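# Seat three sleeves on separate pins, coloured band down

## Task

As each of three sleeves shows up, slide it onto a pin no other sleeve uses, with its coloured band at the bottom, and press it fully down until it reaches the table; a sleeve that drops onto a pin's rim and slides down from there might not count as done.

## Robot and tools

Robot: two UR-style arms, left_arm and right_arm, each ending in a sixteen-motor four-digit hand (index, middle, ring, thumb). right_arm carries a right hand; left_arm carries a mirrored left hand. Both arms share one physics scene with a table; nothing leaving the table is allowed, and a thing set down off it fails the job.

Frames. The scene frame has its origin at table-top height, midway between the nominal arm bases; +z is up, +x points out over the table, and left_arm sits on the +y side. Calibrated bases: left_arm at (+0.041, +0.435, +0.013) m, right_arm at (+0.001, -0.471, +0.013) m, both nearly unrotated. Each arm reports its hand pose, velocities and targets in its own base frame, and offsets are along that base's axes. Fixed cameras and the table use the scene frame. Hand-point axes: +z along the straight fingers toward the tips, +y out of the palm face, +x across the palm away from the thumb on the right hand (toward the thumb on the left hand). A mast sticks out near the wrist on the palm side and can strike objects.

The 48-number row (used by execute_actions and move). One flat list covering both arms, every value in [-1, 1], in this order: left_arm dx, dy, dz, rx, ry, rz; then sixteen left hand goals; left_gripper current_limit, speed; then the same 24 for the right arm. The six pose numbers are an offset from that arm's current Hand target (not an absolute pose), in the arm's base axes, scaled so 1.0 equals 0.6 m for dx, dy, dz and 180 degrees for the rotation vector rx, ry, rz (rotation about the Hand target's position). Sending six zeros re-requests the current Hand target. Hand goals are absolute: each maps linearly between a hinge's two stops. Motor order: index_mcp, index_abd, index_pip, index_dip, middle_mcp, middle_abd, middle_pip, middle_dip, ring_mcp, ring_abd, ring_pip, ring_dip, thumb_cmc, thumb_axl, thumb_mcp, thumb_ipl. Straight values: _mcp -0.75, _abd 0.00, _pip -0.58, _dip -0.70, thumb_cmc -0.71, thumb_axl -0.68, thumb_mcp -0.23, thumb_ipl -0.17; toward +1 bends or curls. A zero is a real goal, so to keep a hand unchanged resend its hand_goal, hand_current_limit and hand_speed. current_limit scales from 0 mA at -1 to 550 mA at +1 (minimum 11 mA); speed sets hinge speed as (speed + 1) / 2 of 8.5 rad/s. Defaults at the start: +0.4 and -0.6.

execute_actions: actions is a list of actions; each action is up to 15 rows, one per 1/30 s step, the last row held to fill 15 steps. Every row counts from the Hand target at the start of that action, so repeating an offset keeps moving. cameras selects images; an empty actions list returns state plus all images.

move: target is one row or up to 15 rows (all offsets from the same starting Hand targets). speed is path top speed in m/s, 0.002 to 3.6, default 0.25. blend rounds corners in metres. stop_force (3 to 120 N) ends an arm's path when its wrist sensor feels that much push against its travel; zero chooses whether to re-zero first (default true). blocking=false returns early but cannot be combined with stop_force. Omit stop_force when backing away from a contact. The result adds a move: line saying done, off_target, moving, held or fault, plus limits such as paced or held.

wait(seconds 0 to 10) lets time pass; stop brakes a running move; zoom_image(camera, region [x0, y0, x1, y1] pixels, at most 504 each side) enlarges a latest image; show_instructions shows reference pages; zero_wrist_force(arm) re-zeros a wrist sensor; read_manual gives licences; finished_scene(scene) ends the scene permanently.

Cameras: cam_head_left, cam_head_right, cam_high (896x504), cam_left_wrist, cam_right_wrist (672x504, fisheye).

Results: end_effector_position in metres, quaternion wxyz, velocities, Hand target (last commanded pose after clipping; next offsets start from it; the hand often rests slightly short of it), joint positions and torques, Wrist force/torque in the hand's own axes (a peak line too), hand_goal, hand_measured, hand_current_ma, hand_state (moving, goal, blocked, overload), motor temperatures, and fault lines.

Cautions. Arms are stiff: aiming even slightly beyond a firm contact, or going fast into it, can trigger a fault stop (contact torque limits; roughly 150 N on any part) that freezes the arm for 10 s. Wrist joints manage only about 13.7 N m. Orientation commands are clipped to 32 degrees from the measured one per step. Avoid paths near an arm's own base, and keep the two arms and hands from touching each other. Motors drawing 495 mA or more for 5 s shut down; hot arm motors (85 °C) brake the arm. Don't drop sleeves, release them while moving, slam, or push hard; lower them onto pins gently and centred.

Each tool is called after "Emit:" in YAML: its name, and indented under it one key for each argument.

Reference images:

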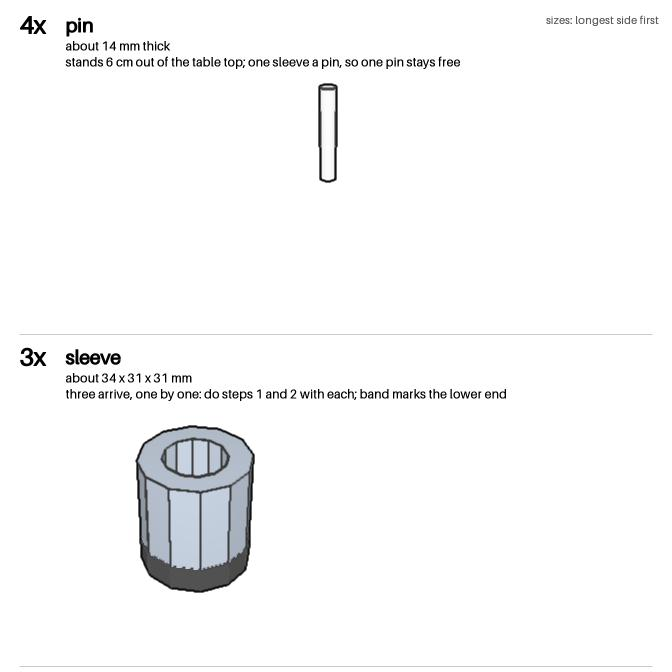

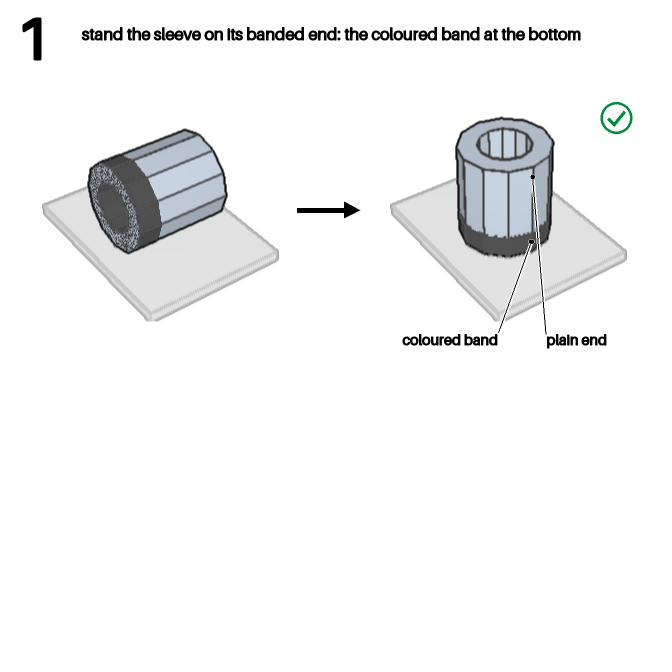

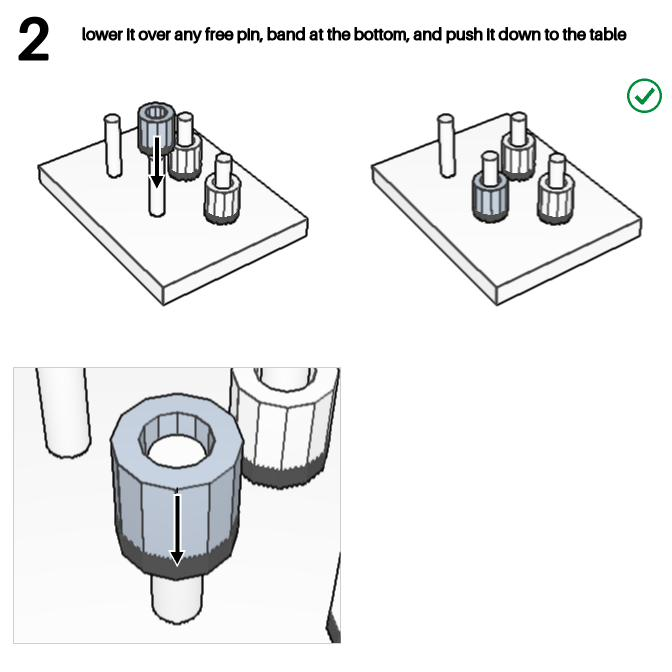

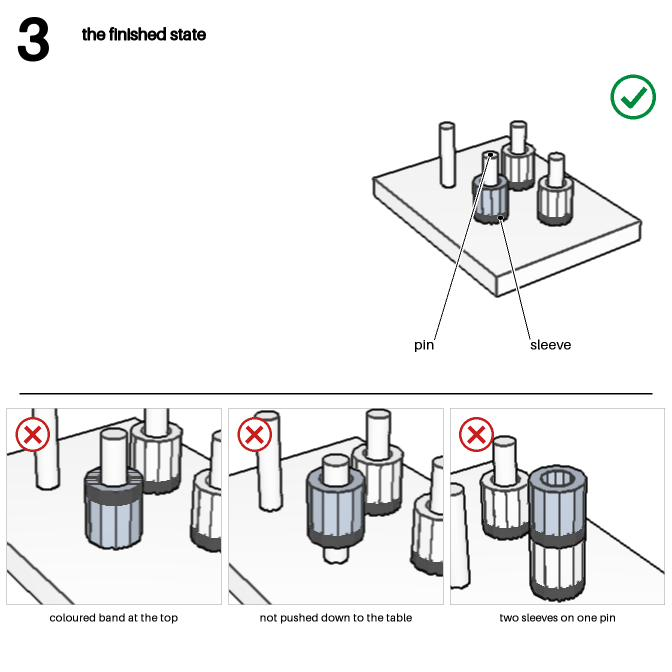

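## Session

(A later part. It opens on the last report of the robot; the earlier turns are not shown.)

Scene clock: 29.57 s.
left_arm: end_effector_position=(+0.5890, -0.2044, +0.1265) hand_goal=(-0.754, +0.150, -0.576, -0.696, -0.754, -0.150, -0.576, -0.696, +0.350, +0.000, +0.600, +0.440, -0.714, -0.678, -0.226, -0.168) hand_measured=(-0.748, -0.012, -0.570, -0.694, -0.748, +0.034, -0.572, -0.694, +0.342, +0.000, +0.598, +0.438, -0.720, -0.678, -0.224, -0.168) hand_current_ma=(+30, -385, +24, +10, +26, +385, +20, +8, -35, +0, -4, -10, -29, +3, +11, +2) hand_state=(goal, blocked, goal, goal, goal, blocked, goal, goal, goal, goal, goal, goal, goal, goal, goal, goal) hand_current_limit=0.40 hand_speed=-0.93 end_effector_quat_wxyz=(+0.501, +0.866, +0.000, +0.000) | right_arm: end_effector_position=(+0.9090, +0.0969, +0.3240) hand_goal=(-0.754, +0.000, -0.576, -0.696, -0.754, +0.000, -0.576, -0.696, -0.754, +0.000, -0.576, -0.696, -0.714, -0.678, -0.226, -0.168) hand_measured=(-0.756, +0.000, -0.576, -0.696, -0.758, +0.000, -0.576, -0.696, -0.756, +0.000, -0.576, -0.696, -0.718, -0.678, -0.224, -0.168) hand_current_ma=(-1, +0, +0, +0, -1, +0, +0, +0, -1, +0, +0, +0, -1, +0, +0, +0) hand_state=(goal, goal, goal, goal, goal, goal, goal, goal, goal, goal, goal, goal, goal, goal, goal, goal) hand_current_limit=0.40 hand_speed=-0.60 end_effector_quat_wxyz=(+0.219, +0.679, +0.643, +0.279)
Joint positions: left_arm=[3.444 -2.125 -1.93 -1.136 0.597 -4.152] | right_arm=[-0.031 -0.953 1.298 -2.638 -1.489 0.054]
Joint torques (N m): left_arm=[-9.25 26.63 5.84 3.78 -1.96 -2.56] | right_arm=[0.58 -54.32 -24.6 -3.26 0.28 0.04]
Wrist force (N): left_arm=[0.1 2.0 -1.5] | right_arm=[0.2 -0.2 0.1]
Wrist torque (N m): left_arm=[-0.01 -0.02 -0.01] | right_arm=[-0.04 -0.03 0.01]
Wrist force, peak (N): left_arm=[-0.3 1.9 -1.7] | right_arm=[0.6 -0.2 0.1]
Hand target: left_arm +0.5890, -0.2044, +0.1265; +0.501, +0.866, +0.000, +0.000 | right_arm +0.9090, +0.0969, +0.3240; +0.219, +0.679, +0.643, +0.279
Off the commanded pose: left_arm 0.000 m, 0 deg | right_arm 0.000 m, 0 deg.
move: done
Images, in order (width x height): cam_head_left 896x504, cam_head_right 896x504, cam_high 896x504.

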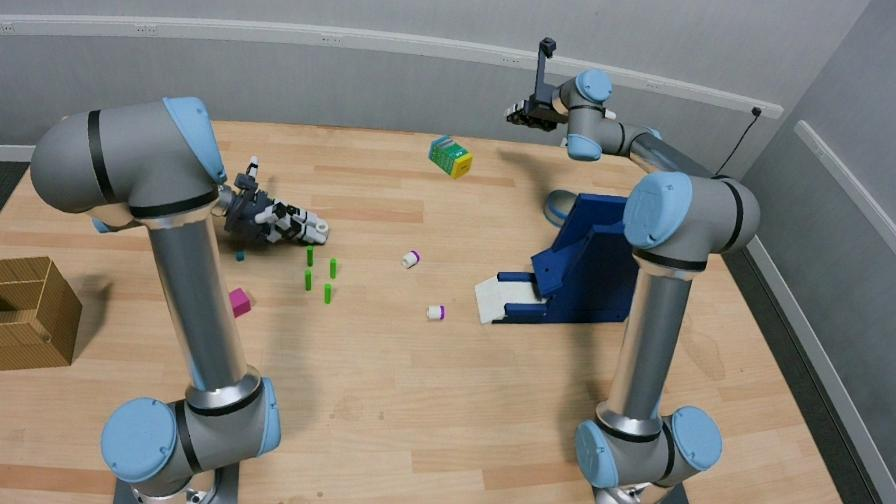

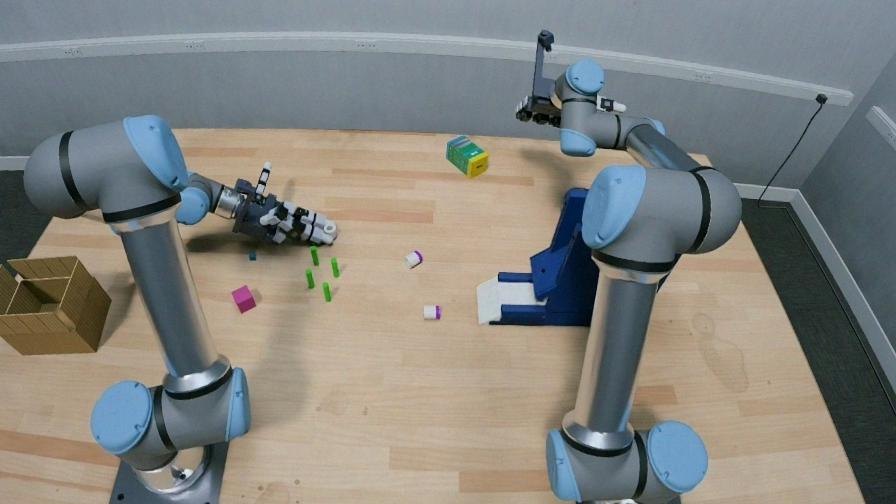

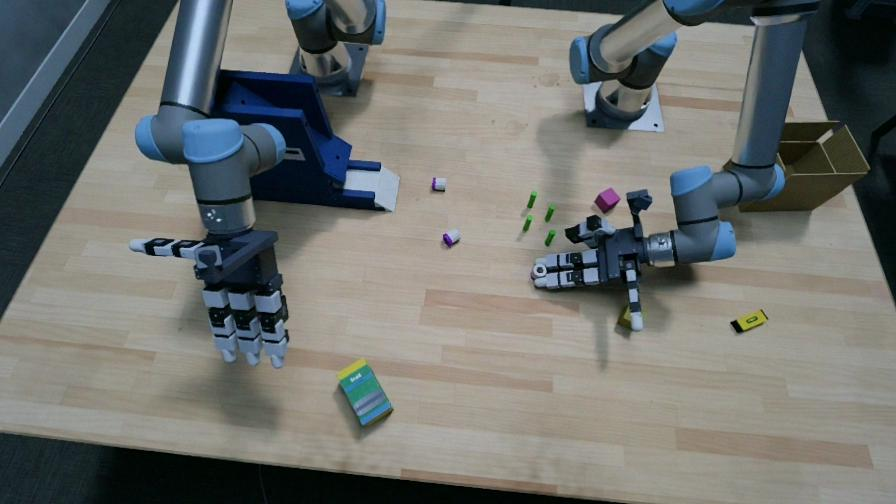

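Emit:
move:
  target: [0,0,0.0032,0,0,0,-0.754,0.15,-0.576,-0.696,-0.754,-0.15,-0.576,-0.696,0.35,0,0.6,0.44,-0.714,-0.678,-0.226,-0.168,0.4,-0.93,0,0,0,0,0,0,-0.754,0,-0.576,-0.696,-0.754,0,-0.576,-0.696,-0.754,0,-0.576,-0.696,-0.714,-0.678,-0.226,-0.168,0.4,-0.6]
  speed: 0.02

Emit:
move:
  target: [0,0,0,0,0,0,-0.754,-0.2,-0.576,-0.696,-0.754,0.2,-0.576,-0.696,0.35,0,0.6,0.44,-0.714,-0.678,-0.226,-0.168,0.4,-0.93,0,0,0,0,0,0,-0.754,0,-0.576,-0.696,-0.754,0,-0.576,-0.696,-0.754,0,-0.576,-0.696,-0.714,-0.678,-0.226,-0.168,0.4,-0.6]
  speed: 0.05
  cameras: ["cam_head_left","cam_head_right","cam_high"]

Emit:
zoom_image:
  camera: "cam_head_left"
  region: [290, 195, 350, 255]

Emit:
zoom_image:
  camera: "cam_high"
  region: [520, 240, 580, 300]

Scene clock: 30.73 s.
left_arm: end_effector_position=(+0.5890, -0.2044, +0.1284) hand_goal=(-0.754, +0.150, -0.576, -0.696, -0.754, -0.150, -0.576, -0.696, +0.350, +0.000, +0.600, +0.440, -0.714, -0.678, -0.226, -0.168) hand_measured=(-0.756, -0.012, -0.574, -0.694, -0.758, +0.034, -0.574, -0.694, +0.342, +0.000, +0.598, +0.438, -0.720, -0.678, -0.224, -0.168) hand_current_ma=(-12, -385, +9, +11, -17, +385, +7, +8, -35, +0, -4, -10, -29, +3, +11, +2) hand_state=(goal, blocked, goal, goal, goal, blocked, goal, goal, goal, goal, goal, goal, goal, goal, goal, goal) hand_current_limit=0.40 hand_speed=-0.93 end_effector_quat_wxyz=(+0.501, +0.866, +0.000, +0.000) | right_arm: end_effector_position=(+0.9090, +0.0969, +0.3240) hand_goal=(-0.754, +0.000, -0.576, -0.696, -0.754, +0.000, -0.576, -0.696, -0.754, +0.000, -0.576, -0.696, -0.714, -0.678, -0.226, -0.168) hand_measured=(-0.756, +0.000, -0.576, -0.696, -0.758, +0.000, -0.576, -0.696, -0.756, +0.000, -0.576, -0.696, -0.718, -0.678, -0.224, -0.168) hand_current_ma=(-1, +0, +0, +0, -1, +0, +0, +0, -1, +0, +0, +0, -1, +0, +0, +0) hand_state=(goal, goal, goal, goal, goal, goal, goal, goal, goal, goal, goal, goal, goal, goal, goal, goal) hand_current_limit=0.40 hand_speed=-0.60 end_effector_quat_wxyz=(+0.219, +0.679, +0.643, +0.279)
Joint positions: left_arm=[3.444 -2.122 -1.929 -1.14 0.597 -4.152] | right_arm=[-0.031 -0.953 1.298 -2.638 -1.489 0.054]
Joint torques (N m): left_arm=[-7.53 41.43 20.41 -0.06 -0.63 -2.31] | right_arm=[0.82 -54.5 -25.34 -3.25 0.38 -0.09]
Wrist force (N): left_arm=[-0.1 0.2 -0.2] | right_arm=[0.3 -0.2 0.0]
Wrist torque (N m): left_arm=[-0.01 -0.01 -0.01] | right_arm=[-0.02 -0.04 0.02]
Wrist force, peak (N): left_arm=[-0.1 2.1 -1.6] | right_arm=[0.4 -0.1 0.4]
Hand target: left_arm +0.5890, -0.2044, +0.1285; +0.501, +0.866, +0.000, +0.000 | right_arm +0.9090, +0.0969, +0.3240; +0.219, +0.679, +0.643, +0.279
Off the commanded pose: left_arm 0.000 m, 0 deg | right_arm 0.000 m, 0 deg.
move: done

Scene clock: 31.97 s.
left_arm: end_effector_position=(+0.5890, -0.2044, +0.1285) hand_goal=(-0.754, -0.200, -0.576, -0.696, -0.754, +0.200, -0.576, -0.696, +0.350, +0.000, +0.600, +0.440, -0.714, -0.678, -0.226, -0.168) hand_measured=(-0.760, -0.196, -0.576, -0.694, -0.760, +0.196, -0.576, -0.694, +0.342, +0.000, +0.598, +0.438, -0.720, -0.678, -0.224, -0.168) hand_current_ma=(-24, +17, +3, +10, -26, -16, +3, +8, -35, +0, -4, -10, -29, +3, +11, +2) hand_state=(goal, goal, goal, goal, goal, goal, goal, goal, goal, goal, goal, goal, goal, goal, goal, goal) hand_current_limit=0.40 hand_speed=-0.93 end_effector_quat_wxyz=(+0.501, +0.866, +0.000, +0.000) | right_arm: end_effector_position=(+0.9090, +0.0969, +0.3240) hand_goal=(-0.754, +0.000, -0.576, -0.696, -0.754, +0.000, -0.576, -0.696, -0.754, +0.000, -0.576, -0.696, -0.714, -0.678, -0.226, -0.168) hand_measured=(-0.756, +0.000, -0.576, -0.696, -0.758, +0.000, -0.576, -0.696, -0.756, +0.000, -0.576, -0.696, -0.718, -0.678, -0.224, -0.168) hand_current_ma=(-1, +0, +0, +0, -1, +0, +0, +0, -1, +0, +0, +0, -1, +0, +0, +0) hand_state=(goal, goal, goal, goal, goal, goal, goal, goal, goal, goal, goal, goal, goal, goal, goal, goal) hand_current_limit=0.40 hand_speed=-0.60 end_effector_quat_wxyz=(+0.219, +0.679, +0.643, +0.279)
Joint positions: left_arm=[3.444 -2.121 -1.929 -1.14 0.597 -4.152] | right_arm=[-0.031 -0.953 1.298 -2.638 -1.489 0.054]
Joint torques (N m): left_arm=[-4.32 42.01 19.21 0.01 0.12 -1.16] | right_arm=[0.44 -54.61 -25.01 -3.15 0.4 -0.02]
Wrist force (N): left_arm=[-0.1 0.3 0.0] | right_arm=[0.3 -0.1 0.1]
Wrist torque (N m): left_arm=[0.03 0.00 -0.02] | right_arm=[-0.02 -0.04 0.02]
Wrist force, peak (N): left_arm=[-0.1 1.0 -0.1] | right_arm=[0.6 -0.2 0.2]
Hand target: left_arm +0.5890, -0.2044, +0.1285; +0.501, +0.866, +0.000, +0.000 | right_arm +0.9090, +0.0969, +0.3240; +0.219, +0.679, +0.643, +0.279
Off the commanded pose: left_arm 0.000 m, 0 deg | right_arm 0.000 m, 0 deg.
move: done
Images, in order (width x height): cam_head_left 896x504, cam_head_right 896x504, cam_high 896x504.

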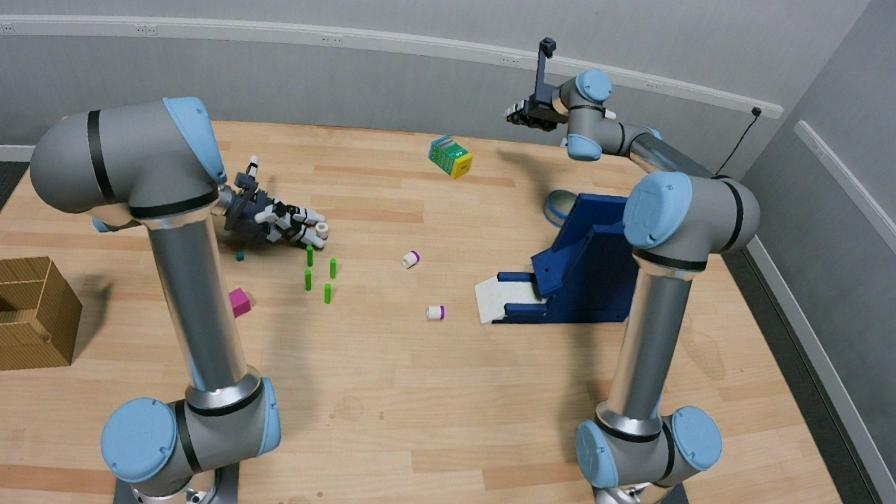

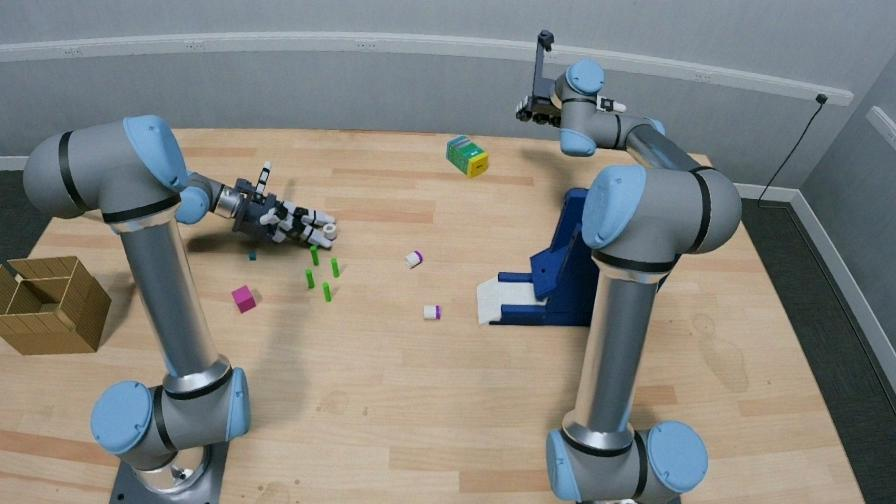

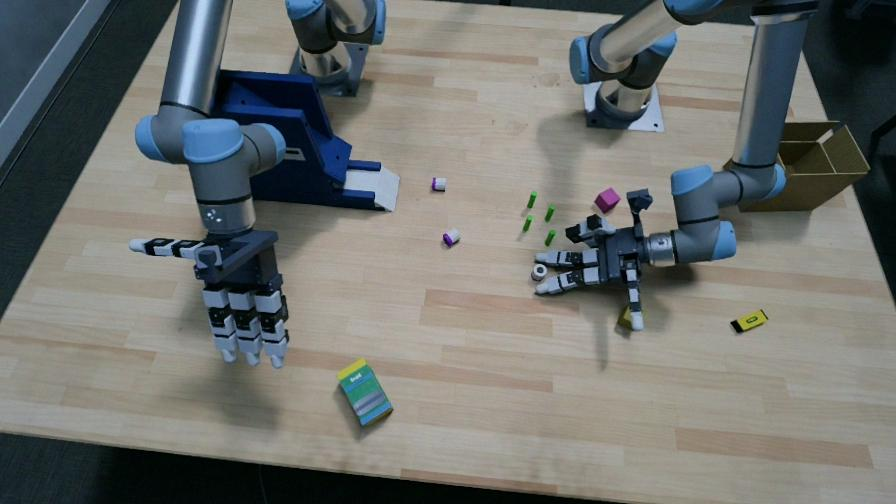

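Scaled by 8.400 from the camera's 896x504 image, which has a finer 1280x720 frame.

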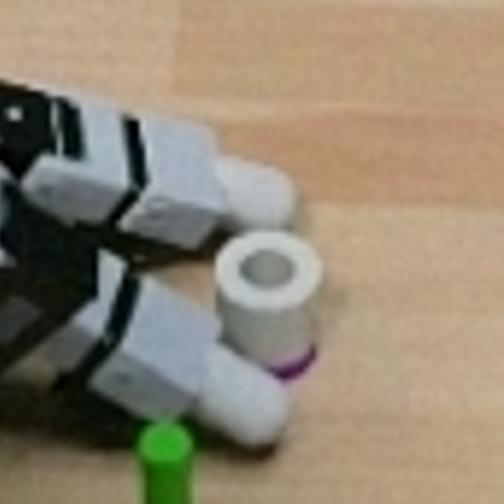

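Scaled by 8.400 from the camera's 896x504 image, which has a finer 1280x720 frame.

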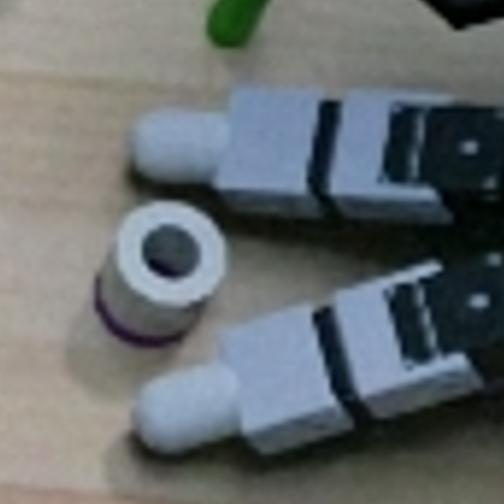

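Emit:
move:
  target:
    - [0,0,0.1167,0,0,0,-0.754,-0.2,-0.576,-0.696,-0.754,0.2,-0.576,-0.696,0.35,0,0.6,0.44,-0.714,-0.678,-0.226,-0.168,0.4,-0.93,0,0,0,0,0,0,-0.754,0,-0.576,-0.696,-0.754,0,-0.576,-0.696,-0.754,0,-0.576,-0.696,-0.714,-0.678,-0.226,-0.168,0.4,-0.6]
    - [-0.1262,-0.0985,0.1148,0.2534,-0.26553,-0.44925,-0.754,-0.2,-0.576,-0.696,-0.754,0.2,-0.576,-0.696,0.35,0,0.6,0.44,-0.714,-0.678,-0.226,-0.168,0.4,-0.93,0,0,0,0,0,0,-0.754,0,-0.576,-0.696,-0.754,0,-0.576,-0.696,-0.754,0,-0.576,-0.696,-0.714,-0.678,-0.226,-0.168,0.4,-0.6]
  speed: [0.2, 0.4]
  blend: [0.01, 0]
  cameras: ["cam_head_left","cam_head_right","cam_high"]

Emit:
zoom_image:
  camera: "cam_head_left"
  region: [298, 205, 346, 253]

Emit:
zoom_image:
  camera: "cam_head_right"
  region: [306, 205, 354, 253]

Emit:
zoom_image:
  camera: "cam_high"
  region: [514, 248, 562, 296]

Scene clock: 36.70 s.
left_arm: end_effector_position=(+0.5133, -0.2635, +0.1973) hand_goal=(-0.754, -0.200, -0.576, -0.696, -0.754, +0.200, -0.576, -0.696, +0.350, +0.000, +0.600, +0.440, -0.714, -0.678, -0.226, -0.168) hand_measured=(-0.756, -0.196, -0.576, -0.694, -0.756, +0.198, -0.576, -0.694, +0.342, +0.000, +0.598, +0.438, -0.716, -0.678, -0.224, -0.168) hand_current_ma=(-5, +16, +2, +10, -6, -11, +2, +8, -35, +0, -4, -10, -11, +3, +11, +2) hand_state=(goal, goal, goal, goal, goal, goal, goal, goal, goal, goal, goal, goal, goal, goal, goal, goal) hand_current_limit=0.40 hand_speed=-0.93 end_effector_quat_wxyz=(+0.008, +0.703, -0.711, +0.007) | right_arm: end_effector_position=(+0.9090, +0.0969, +0.3240) hand_goal=(-0.754, +0.000, -0.576, -0.696, -0.754, +0.000, -0.576, -0.696, -0.754, +0.000, -0.576, -0.696, -0.714, -0.678, -0.226, -0.168) hand_measured=(-0.756, +0.000, -0.576, -0.696, -0.758, +0.000, -0.576, -0.696, -0.756, +0.000, -0.576, -0.696, -0.718, -0.678, -0.224, -0.168) hand_current_ma=(-1, +0, +0, +0, -1, +0, +0, +0, -1, +0, +0, +0, -1, +0, +0, +0) hand_state=(goal, goal, goal, goal, goal, goal, goal, goal, goal, goal, goal, goal, goal, goal, goal, goal) hand_current_limit=0.40 hand_speed=-0.60 end_effector_quat_wxyz=(+0.219, +0.679, +0.643, +0.279)
Joint positions: left_arm=[2.973 -1.958 -1.521 -1.232 1.551 -3.299] | right_arm=[-0.031 -0.953 1.298 -2.638 -1.489 0.054]
Joint torques (N m): left_arm=[-8.87 42.06 13.67 4.6 1.69 2.38] | right_arm=[0.91 -55.51 -25.23 -3.28 0.35 0.01]
Wrist force (N): left_arm=[-0.4 0.9 -0.5] | right_arm=[0.2 -0.2 0.1]
Wrist torque (N m): left_arm=[0.25 0.10 -0.16] | right_arm=[-0.03 -0.02 0.01]
Wrist force, peak (N): left_arm=[0.0 1.4 -0.4] | right_arm=[0.7 -0.1 0.3]
Hand target: left_arm +0.5133, -0.2635, +0.1973; +0.008, +0.703, -0.711, +0.007 | right_arm +0.9090, +0.0969, +0.3240; +0.219, +0.679, +0.643, +0.279
Off the commanded pose: left_arm 0.000 m, 0 deg | right_arm 0.000 m, 0 deg.
move: done
Images, in order (width x height): cam_head_left 896x504, cam_head_right 896x504, cam_high 896x504.

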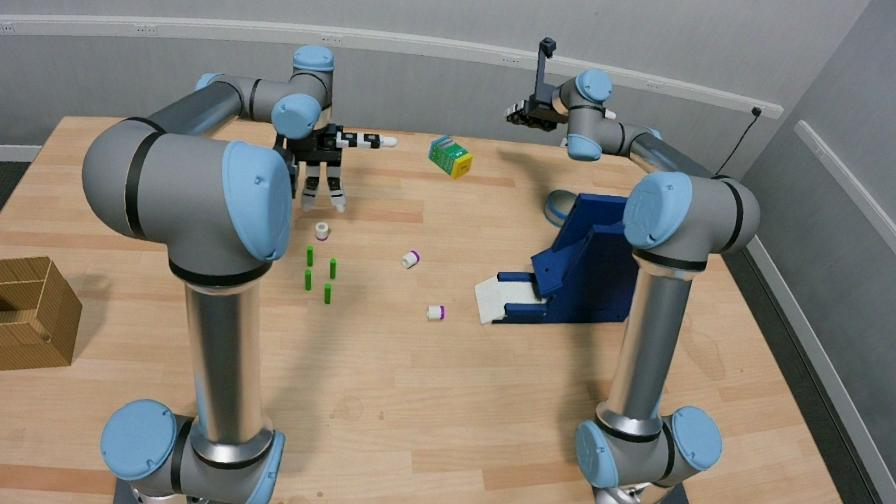

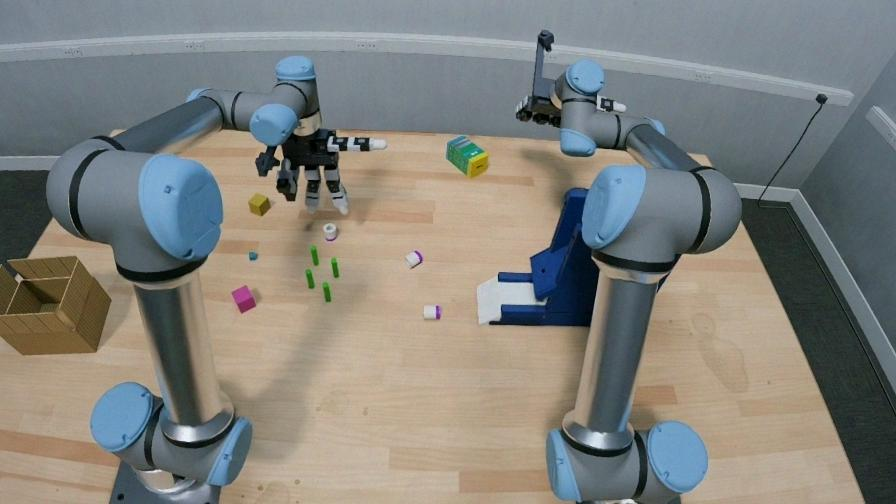

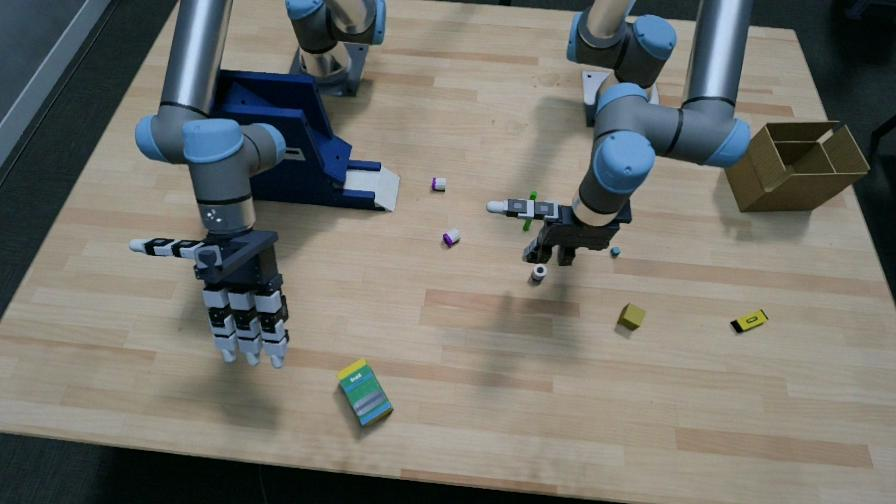

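Scaled by 10.500 from the camera's 896x504 image, which has a finer 1280x720 frame.

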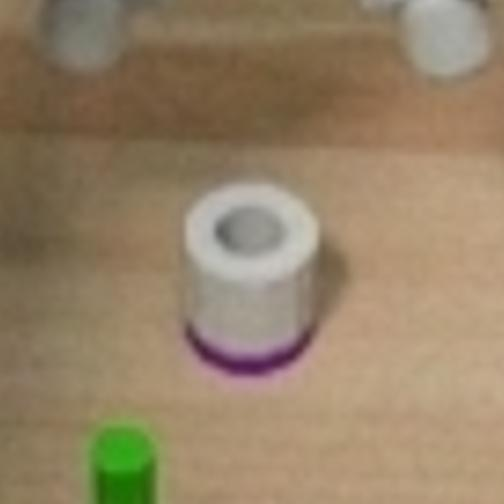

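Scaled by 10.500 from the camera's 896x504 image, which has a finer 1280x720 frame.

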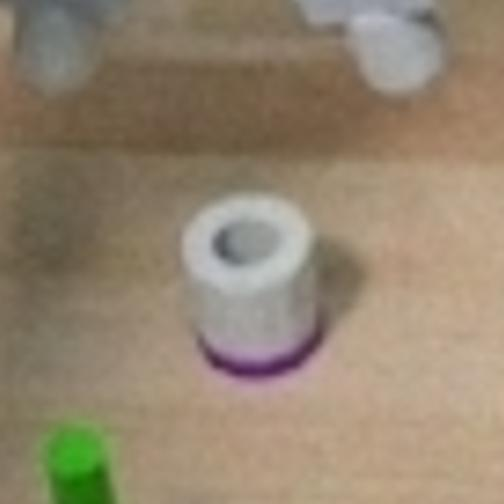

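Scaled by 10.500 from the camera's 896x504 image, which has a finer 1280x720 frame.

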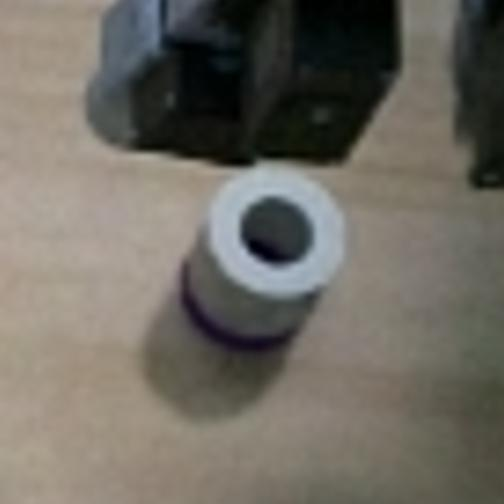

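Emit:
move:
  target:
    - [-0.0025,0.0008,-0.03,0.00675,-0.0005,-0.0037,-0.754,-0.2,-0.576,-0.696,-0.754,0.2,-0.576,-0.696,0.35,0,0.6,0.44,-0.714,-0.678,-0.226,-0.168,0.4,-0.93,0,0,0,0,0,0,-0.754,0,-0.576,-0.696,-0.754,0,-0.576,-0.696,-0.754,0,-0.576,-0.696,-0.714,-0.678,-0.226,-0.168,0.4,-0.6]
    - [-0.0025,0.0008,-0.1165,0.00675,-0.0005,-0.0037,-0.754,-0.2,-0.576,-0.696,-0.754,0.2,-0.576,-0.696,0.35,0,0.6,0.44,-0.714,-0.678,-0.226,-0.168,0.4,-0.93,0,0,0,0,0,0,-0.754,0,-0.576,-0.696,-0.754,0,-0.576,-0.696,-0.754,0,-0.576,-0.696,-0.714,-0.678,-0.226,-0.168,0.4,-0.6]
  speed: 0.08
  blend: [0.01, 0]
  stop_force: 4
  cameras: ["cam_head_left","cam_head_right","cam_high"]

Emit:
zoom_image:
  camera: "cam_head_left"
  region: [298, 205, 346, 253]

Emit:
zoom_image:
  camera: "cam_head_right"
  region: [306, 205, 354, 253]

Emit:
zoom_image:
  camera: "cam_high"
  region: [514, 248, 562, 296]

Scene clock: 40.30 s.
left_arm: end_effector_position=(+0.5118, -0.2630, +0.1274) hand_goal=(-0.754, -0.200, -0.576, -0.696, -0.754, +0.200, -0.576, -0.696, +0.350, +0.000, +0.600, +0.440, -0.714, -0.678, -0.226, -0.168) hand_measured=(-0.756, -0.196, -0.576, -0.694, -0.756, +0.198, -0.576, -0.694, +0.342, +0.000, +0.598, +0.438, -0.716, -0.678, -0.224, -0.168) hand_current_ma=(-5, +16, +2, +10, -6, -11, +2, +8, -35, +0, -4, -10, -11, +3, +12, +2) hand_state=(goal, goal, goal, goal, goal, goal, goal, goal, goal, goal, goal, goal, goal, goal, goal, goal) hand_current_limit=0.40 hand_speed=-0.93 end_effector_quat_wxyz=(+0.000, +0.699, -0.715, -0.001) | right_arm: end_effector_position=(+0.9090, +0.0969, +0.3240) hand_goal=(-0.754, +0.000, -0.576, -0.696, -0.754, +0.000, -0.576, -0.696, -0.754, +0.000, -0.576, -0.696, -0.714, -0.678, -0.226, -0.168) hand_measured=(-0.756, +0.000, -0.576, -0.696, -0.758, +0.000, -0.576, -0.696, -0.756, +0.000, -0.576, -0.696, -0.718, -0.678, -0.224, -0.168) hand_current_ma=(-1, +0, +0, +0, -1, +0, +0, +0, -1, +0, +0, +0, -1, +0, +0, +0) hand_state=(goal, goal, goal, goal, goal, goal, goal, goal, goal, goal, goal, goal, goal, goal, goal, goal) hand_current_limit=0.40 hand_speed=-0.60 end_effector_quat_wxyz=(+0.219, +0.679, +0.643, +0.279)
Joint positions: left_arm=[2.964 -2.025 -1.615 -1.073 1.572 -3.296] | right_arm=[-0.031 -0.953 1.298 -2.638 -1.489 0.054]
Joint torques (N m): left_arm=[-9.2 30.68 12.5 4.55 -0.96 0.05] | right_arm=[0.95 -55.9 -25.5 -3.22 0.46 -0.12]
Wrist force (N): left_arm=[-0.5 0.8 -0.3] | right_arm=[0.3 -0.2 0.2]
Wrist torque (N m): left_arm=[0.22 0.11 -0.19] | right_arm=[-0.05 -0.04 0.02]
Wrist force, peak (N): left_arm=[-0.8 1.4 -0.1] | right_arm=[0.5 -0.2 0.5]
Hand target: left_arm +0.5118, -0.2630, +0.1274; +0.000, +0.699, -0.715, +0.000 | right_arm +0.9090, +0.0969, +0.3240; +0.219, +0.679, +0.643, +0.279
Off the commanded pose: left_arm 0.000 m, 0 deg | right_arm 0.000 m, 0 deg.
move: done; blend cut to 0.009 m at target 1
Images, in order (width x height): cam_head_left 896x504, cam_head_right 896x504, cam_high 896x504.

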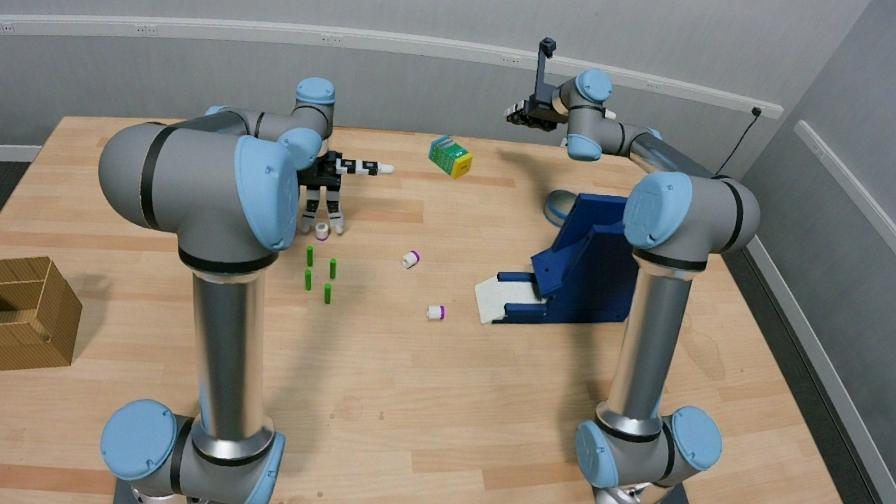

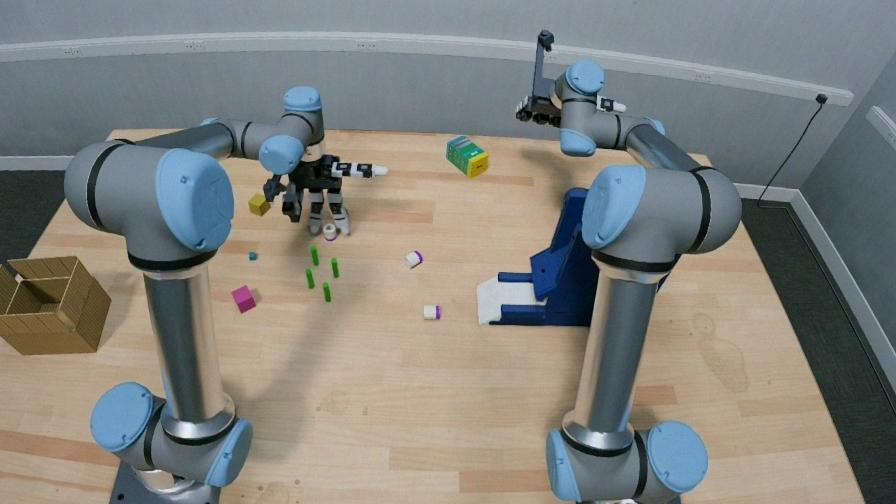

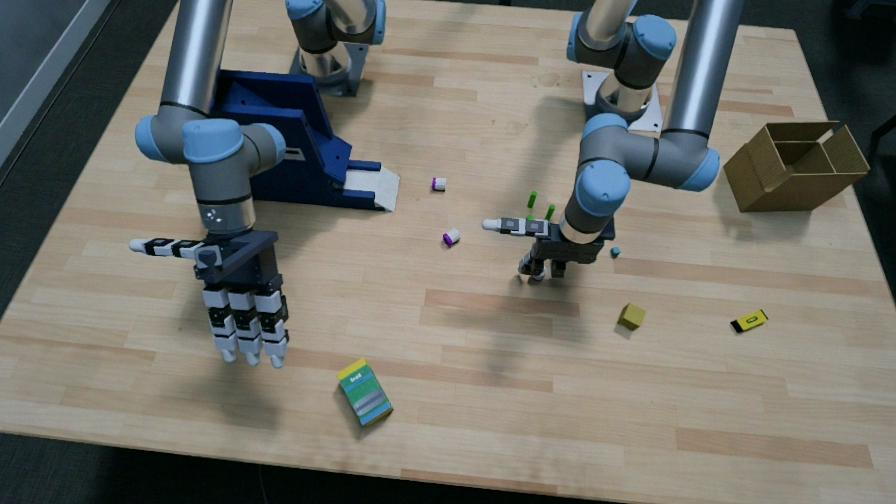

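Scaled by 10.500 from the camera's 896x504 image, which has a finer 1280x720 frame.

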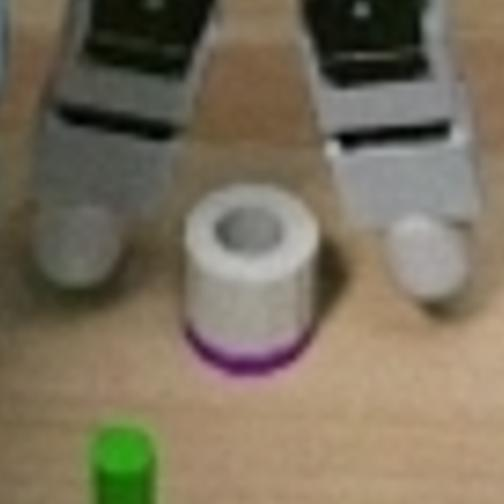

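Scaled by 10.500 from the camera's 896x504 image, which has a finer 1280x720 frame.

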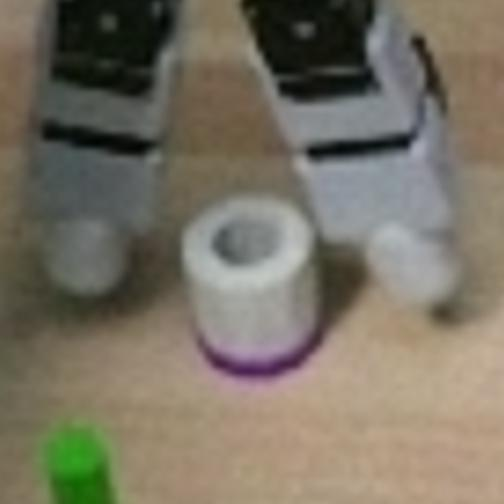

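Scaled by 10.500 from the camera's 896x504 image, which has a finer 1280x720 frame.

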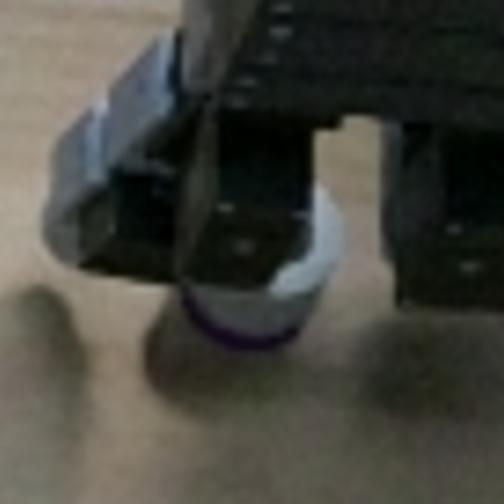

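Emit:
move:
  target: [0,0,0,0,0,0,-0.754,0.15,-0.576,-0.696,-0.754,-0.15,-0.576,-0.696,0.35,0,0.6,0.44,-0.714,-0.678,-0.226,-0.168,0.4,-0.93,0,0,0,0,0,0,-0.754,0,-0.576,-0.696,-0.754,0,-0.576,-0.696,-0.754,0,-0.576,-0.696,-0.714,-0.678,-0.226,-0.168,0.4,-0.6]
  speed: 0.05
  cameras: ["cam_head_left","cam_head_right"]

Emit:
zoom_image:
  camera: "cam_head_left"
  region: [298, 205, 346, 253]

Scene clock: 41.57 s.
left_arm: end_effector_position=(+0.5118, -0.2630, +0.1274) hand_goal=(-0.754, +0.150, -0.576, -0.696, -0.754, -0.150, -0.576, -0.696, +0.350, +0.000, +0.600, +0.440, -0.714, -0.678, -0.226, -0.168) hand_measured=(-0.754, -0.028, -0.576, -0.694, -0.756, +0.022, -0.576, -0.694, +0.342, +0.000, +0.598, +0.438, -0.716, -0.678, -0.224, -0.168) hand_current_ma=(-3, -385, +2, +10, -6, +385, +2, +8, -35, +0, -4, -10, -11, +3, +12, +2) hand_state=(goal, blocked, goal, goal, goal, moving, goal, goal, goal, goal, goal, goal, goal, goal, goal, goal) hand_current_limit=0.40 hand_speed=-0.93 end_effector_quat_wxyz=(+0.000, +0.699, -0.715, +0.000) | right_arm: end_effector_position=(+0.9090, +0.0969, +0.3240) hand_goal=(-0.754, +0.000, -0.576, -0.696, -0.754, +0.000, -0.576, -0.696, -0.754, +0.000, -0.576, -0.696, -0.714, -0.678, -0.226, -0.168) hand_measured=(-0.756, +0.000, -0.576, -0.696, -0.758, +0.000, -0.576, -0.696, -0.756, +0.000, -0.576, -0.696, -0.718, -0.678, -0.224, -0.168) hand_current_ma=(-1, +0, +0, +0, -1, +0, +0, +0, -1, +0, +0, +0, -1, +0, +0, +0) hand_state=(goal, goal, goal, goal, goal, goal, goal, goal, goal, goal, goal, goal, goal, goal, goal, goal) hand_current_limit=0.40 hand_speed=-0.60 end_effector_quat_wxyz=(+0.219, +0.679, +0.643, +0.279)
Joint positions: left_arm=[2.964 -2.025 -1.615 -1.073 1.572 -3.296] | right_arm=[-0.031 -0.953 1.298 -2.638 -1.489 0.054]
Joint torques (N m): left_arm=[-8.13 31.47 12.29 4.31 -1.72 -2.31] | right_arm=[0.75 -55.74 -25.5 -3.24 0.36 -0.08]
Wrist force (N): left_arm=[-0.3 0.5 -0.1] | right_arm=[0.4 -0.2 0.0]
Wrist torque (N m): left_arm=[0.17 0.09 -0.17] | right_arm=[-0.03 -0.05 0.03]
Wrist force, peak (N): left_arm=[-0.8 1.1 -0.3] | right_arm=[0.5 -0.2 0.4]
Hand target: left_arm +0.5118, -0.2630, +0.1274; +0.000, +0.699, -0.715, +0.000 | right_arm +0.9090, +0.0969, +0.3240; +0.219, +0.679, +0.643, +0.279
Off the commanded pose: left_arm 0.000 m, 0 deg | right_arm 0.000 m, 0 deg.
move: done
Images, in order (width x height): cam_head_left 896x504, cam_head_right 896x504.

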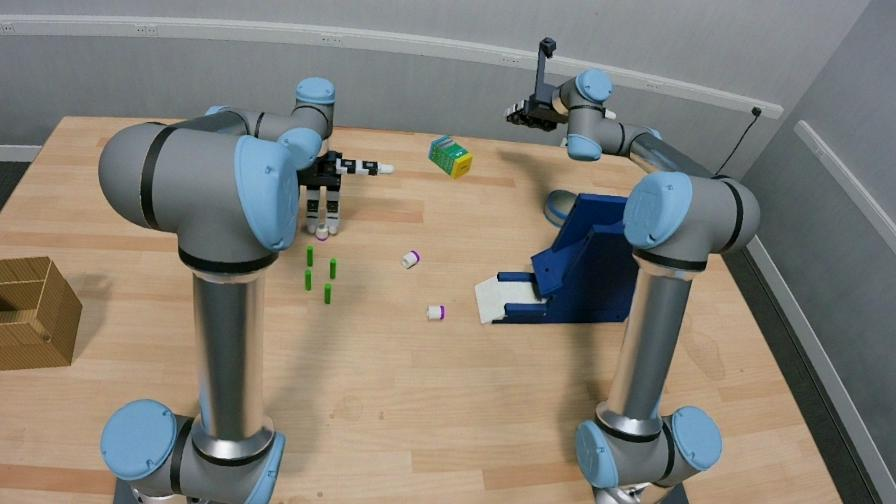

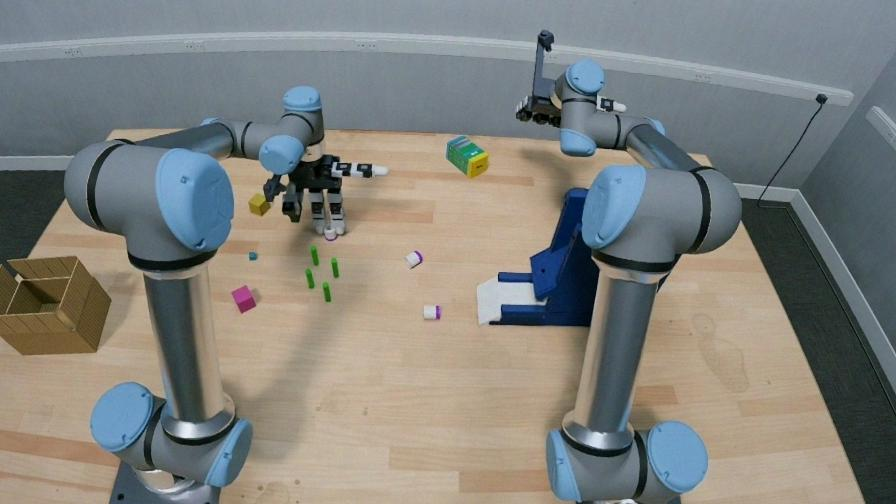

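Scaled by 10.500 from the camera's 896x504 image, which has a finer 1280x720 frame.

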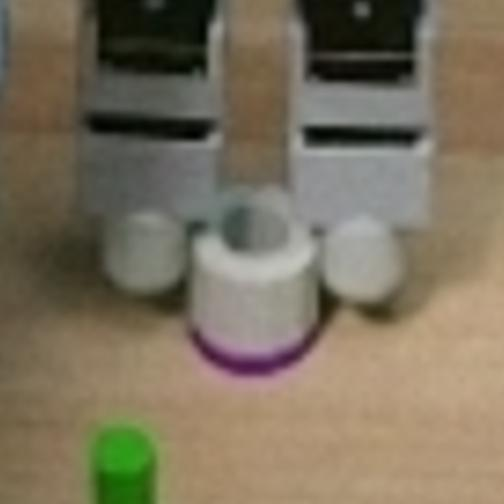

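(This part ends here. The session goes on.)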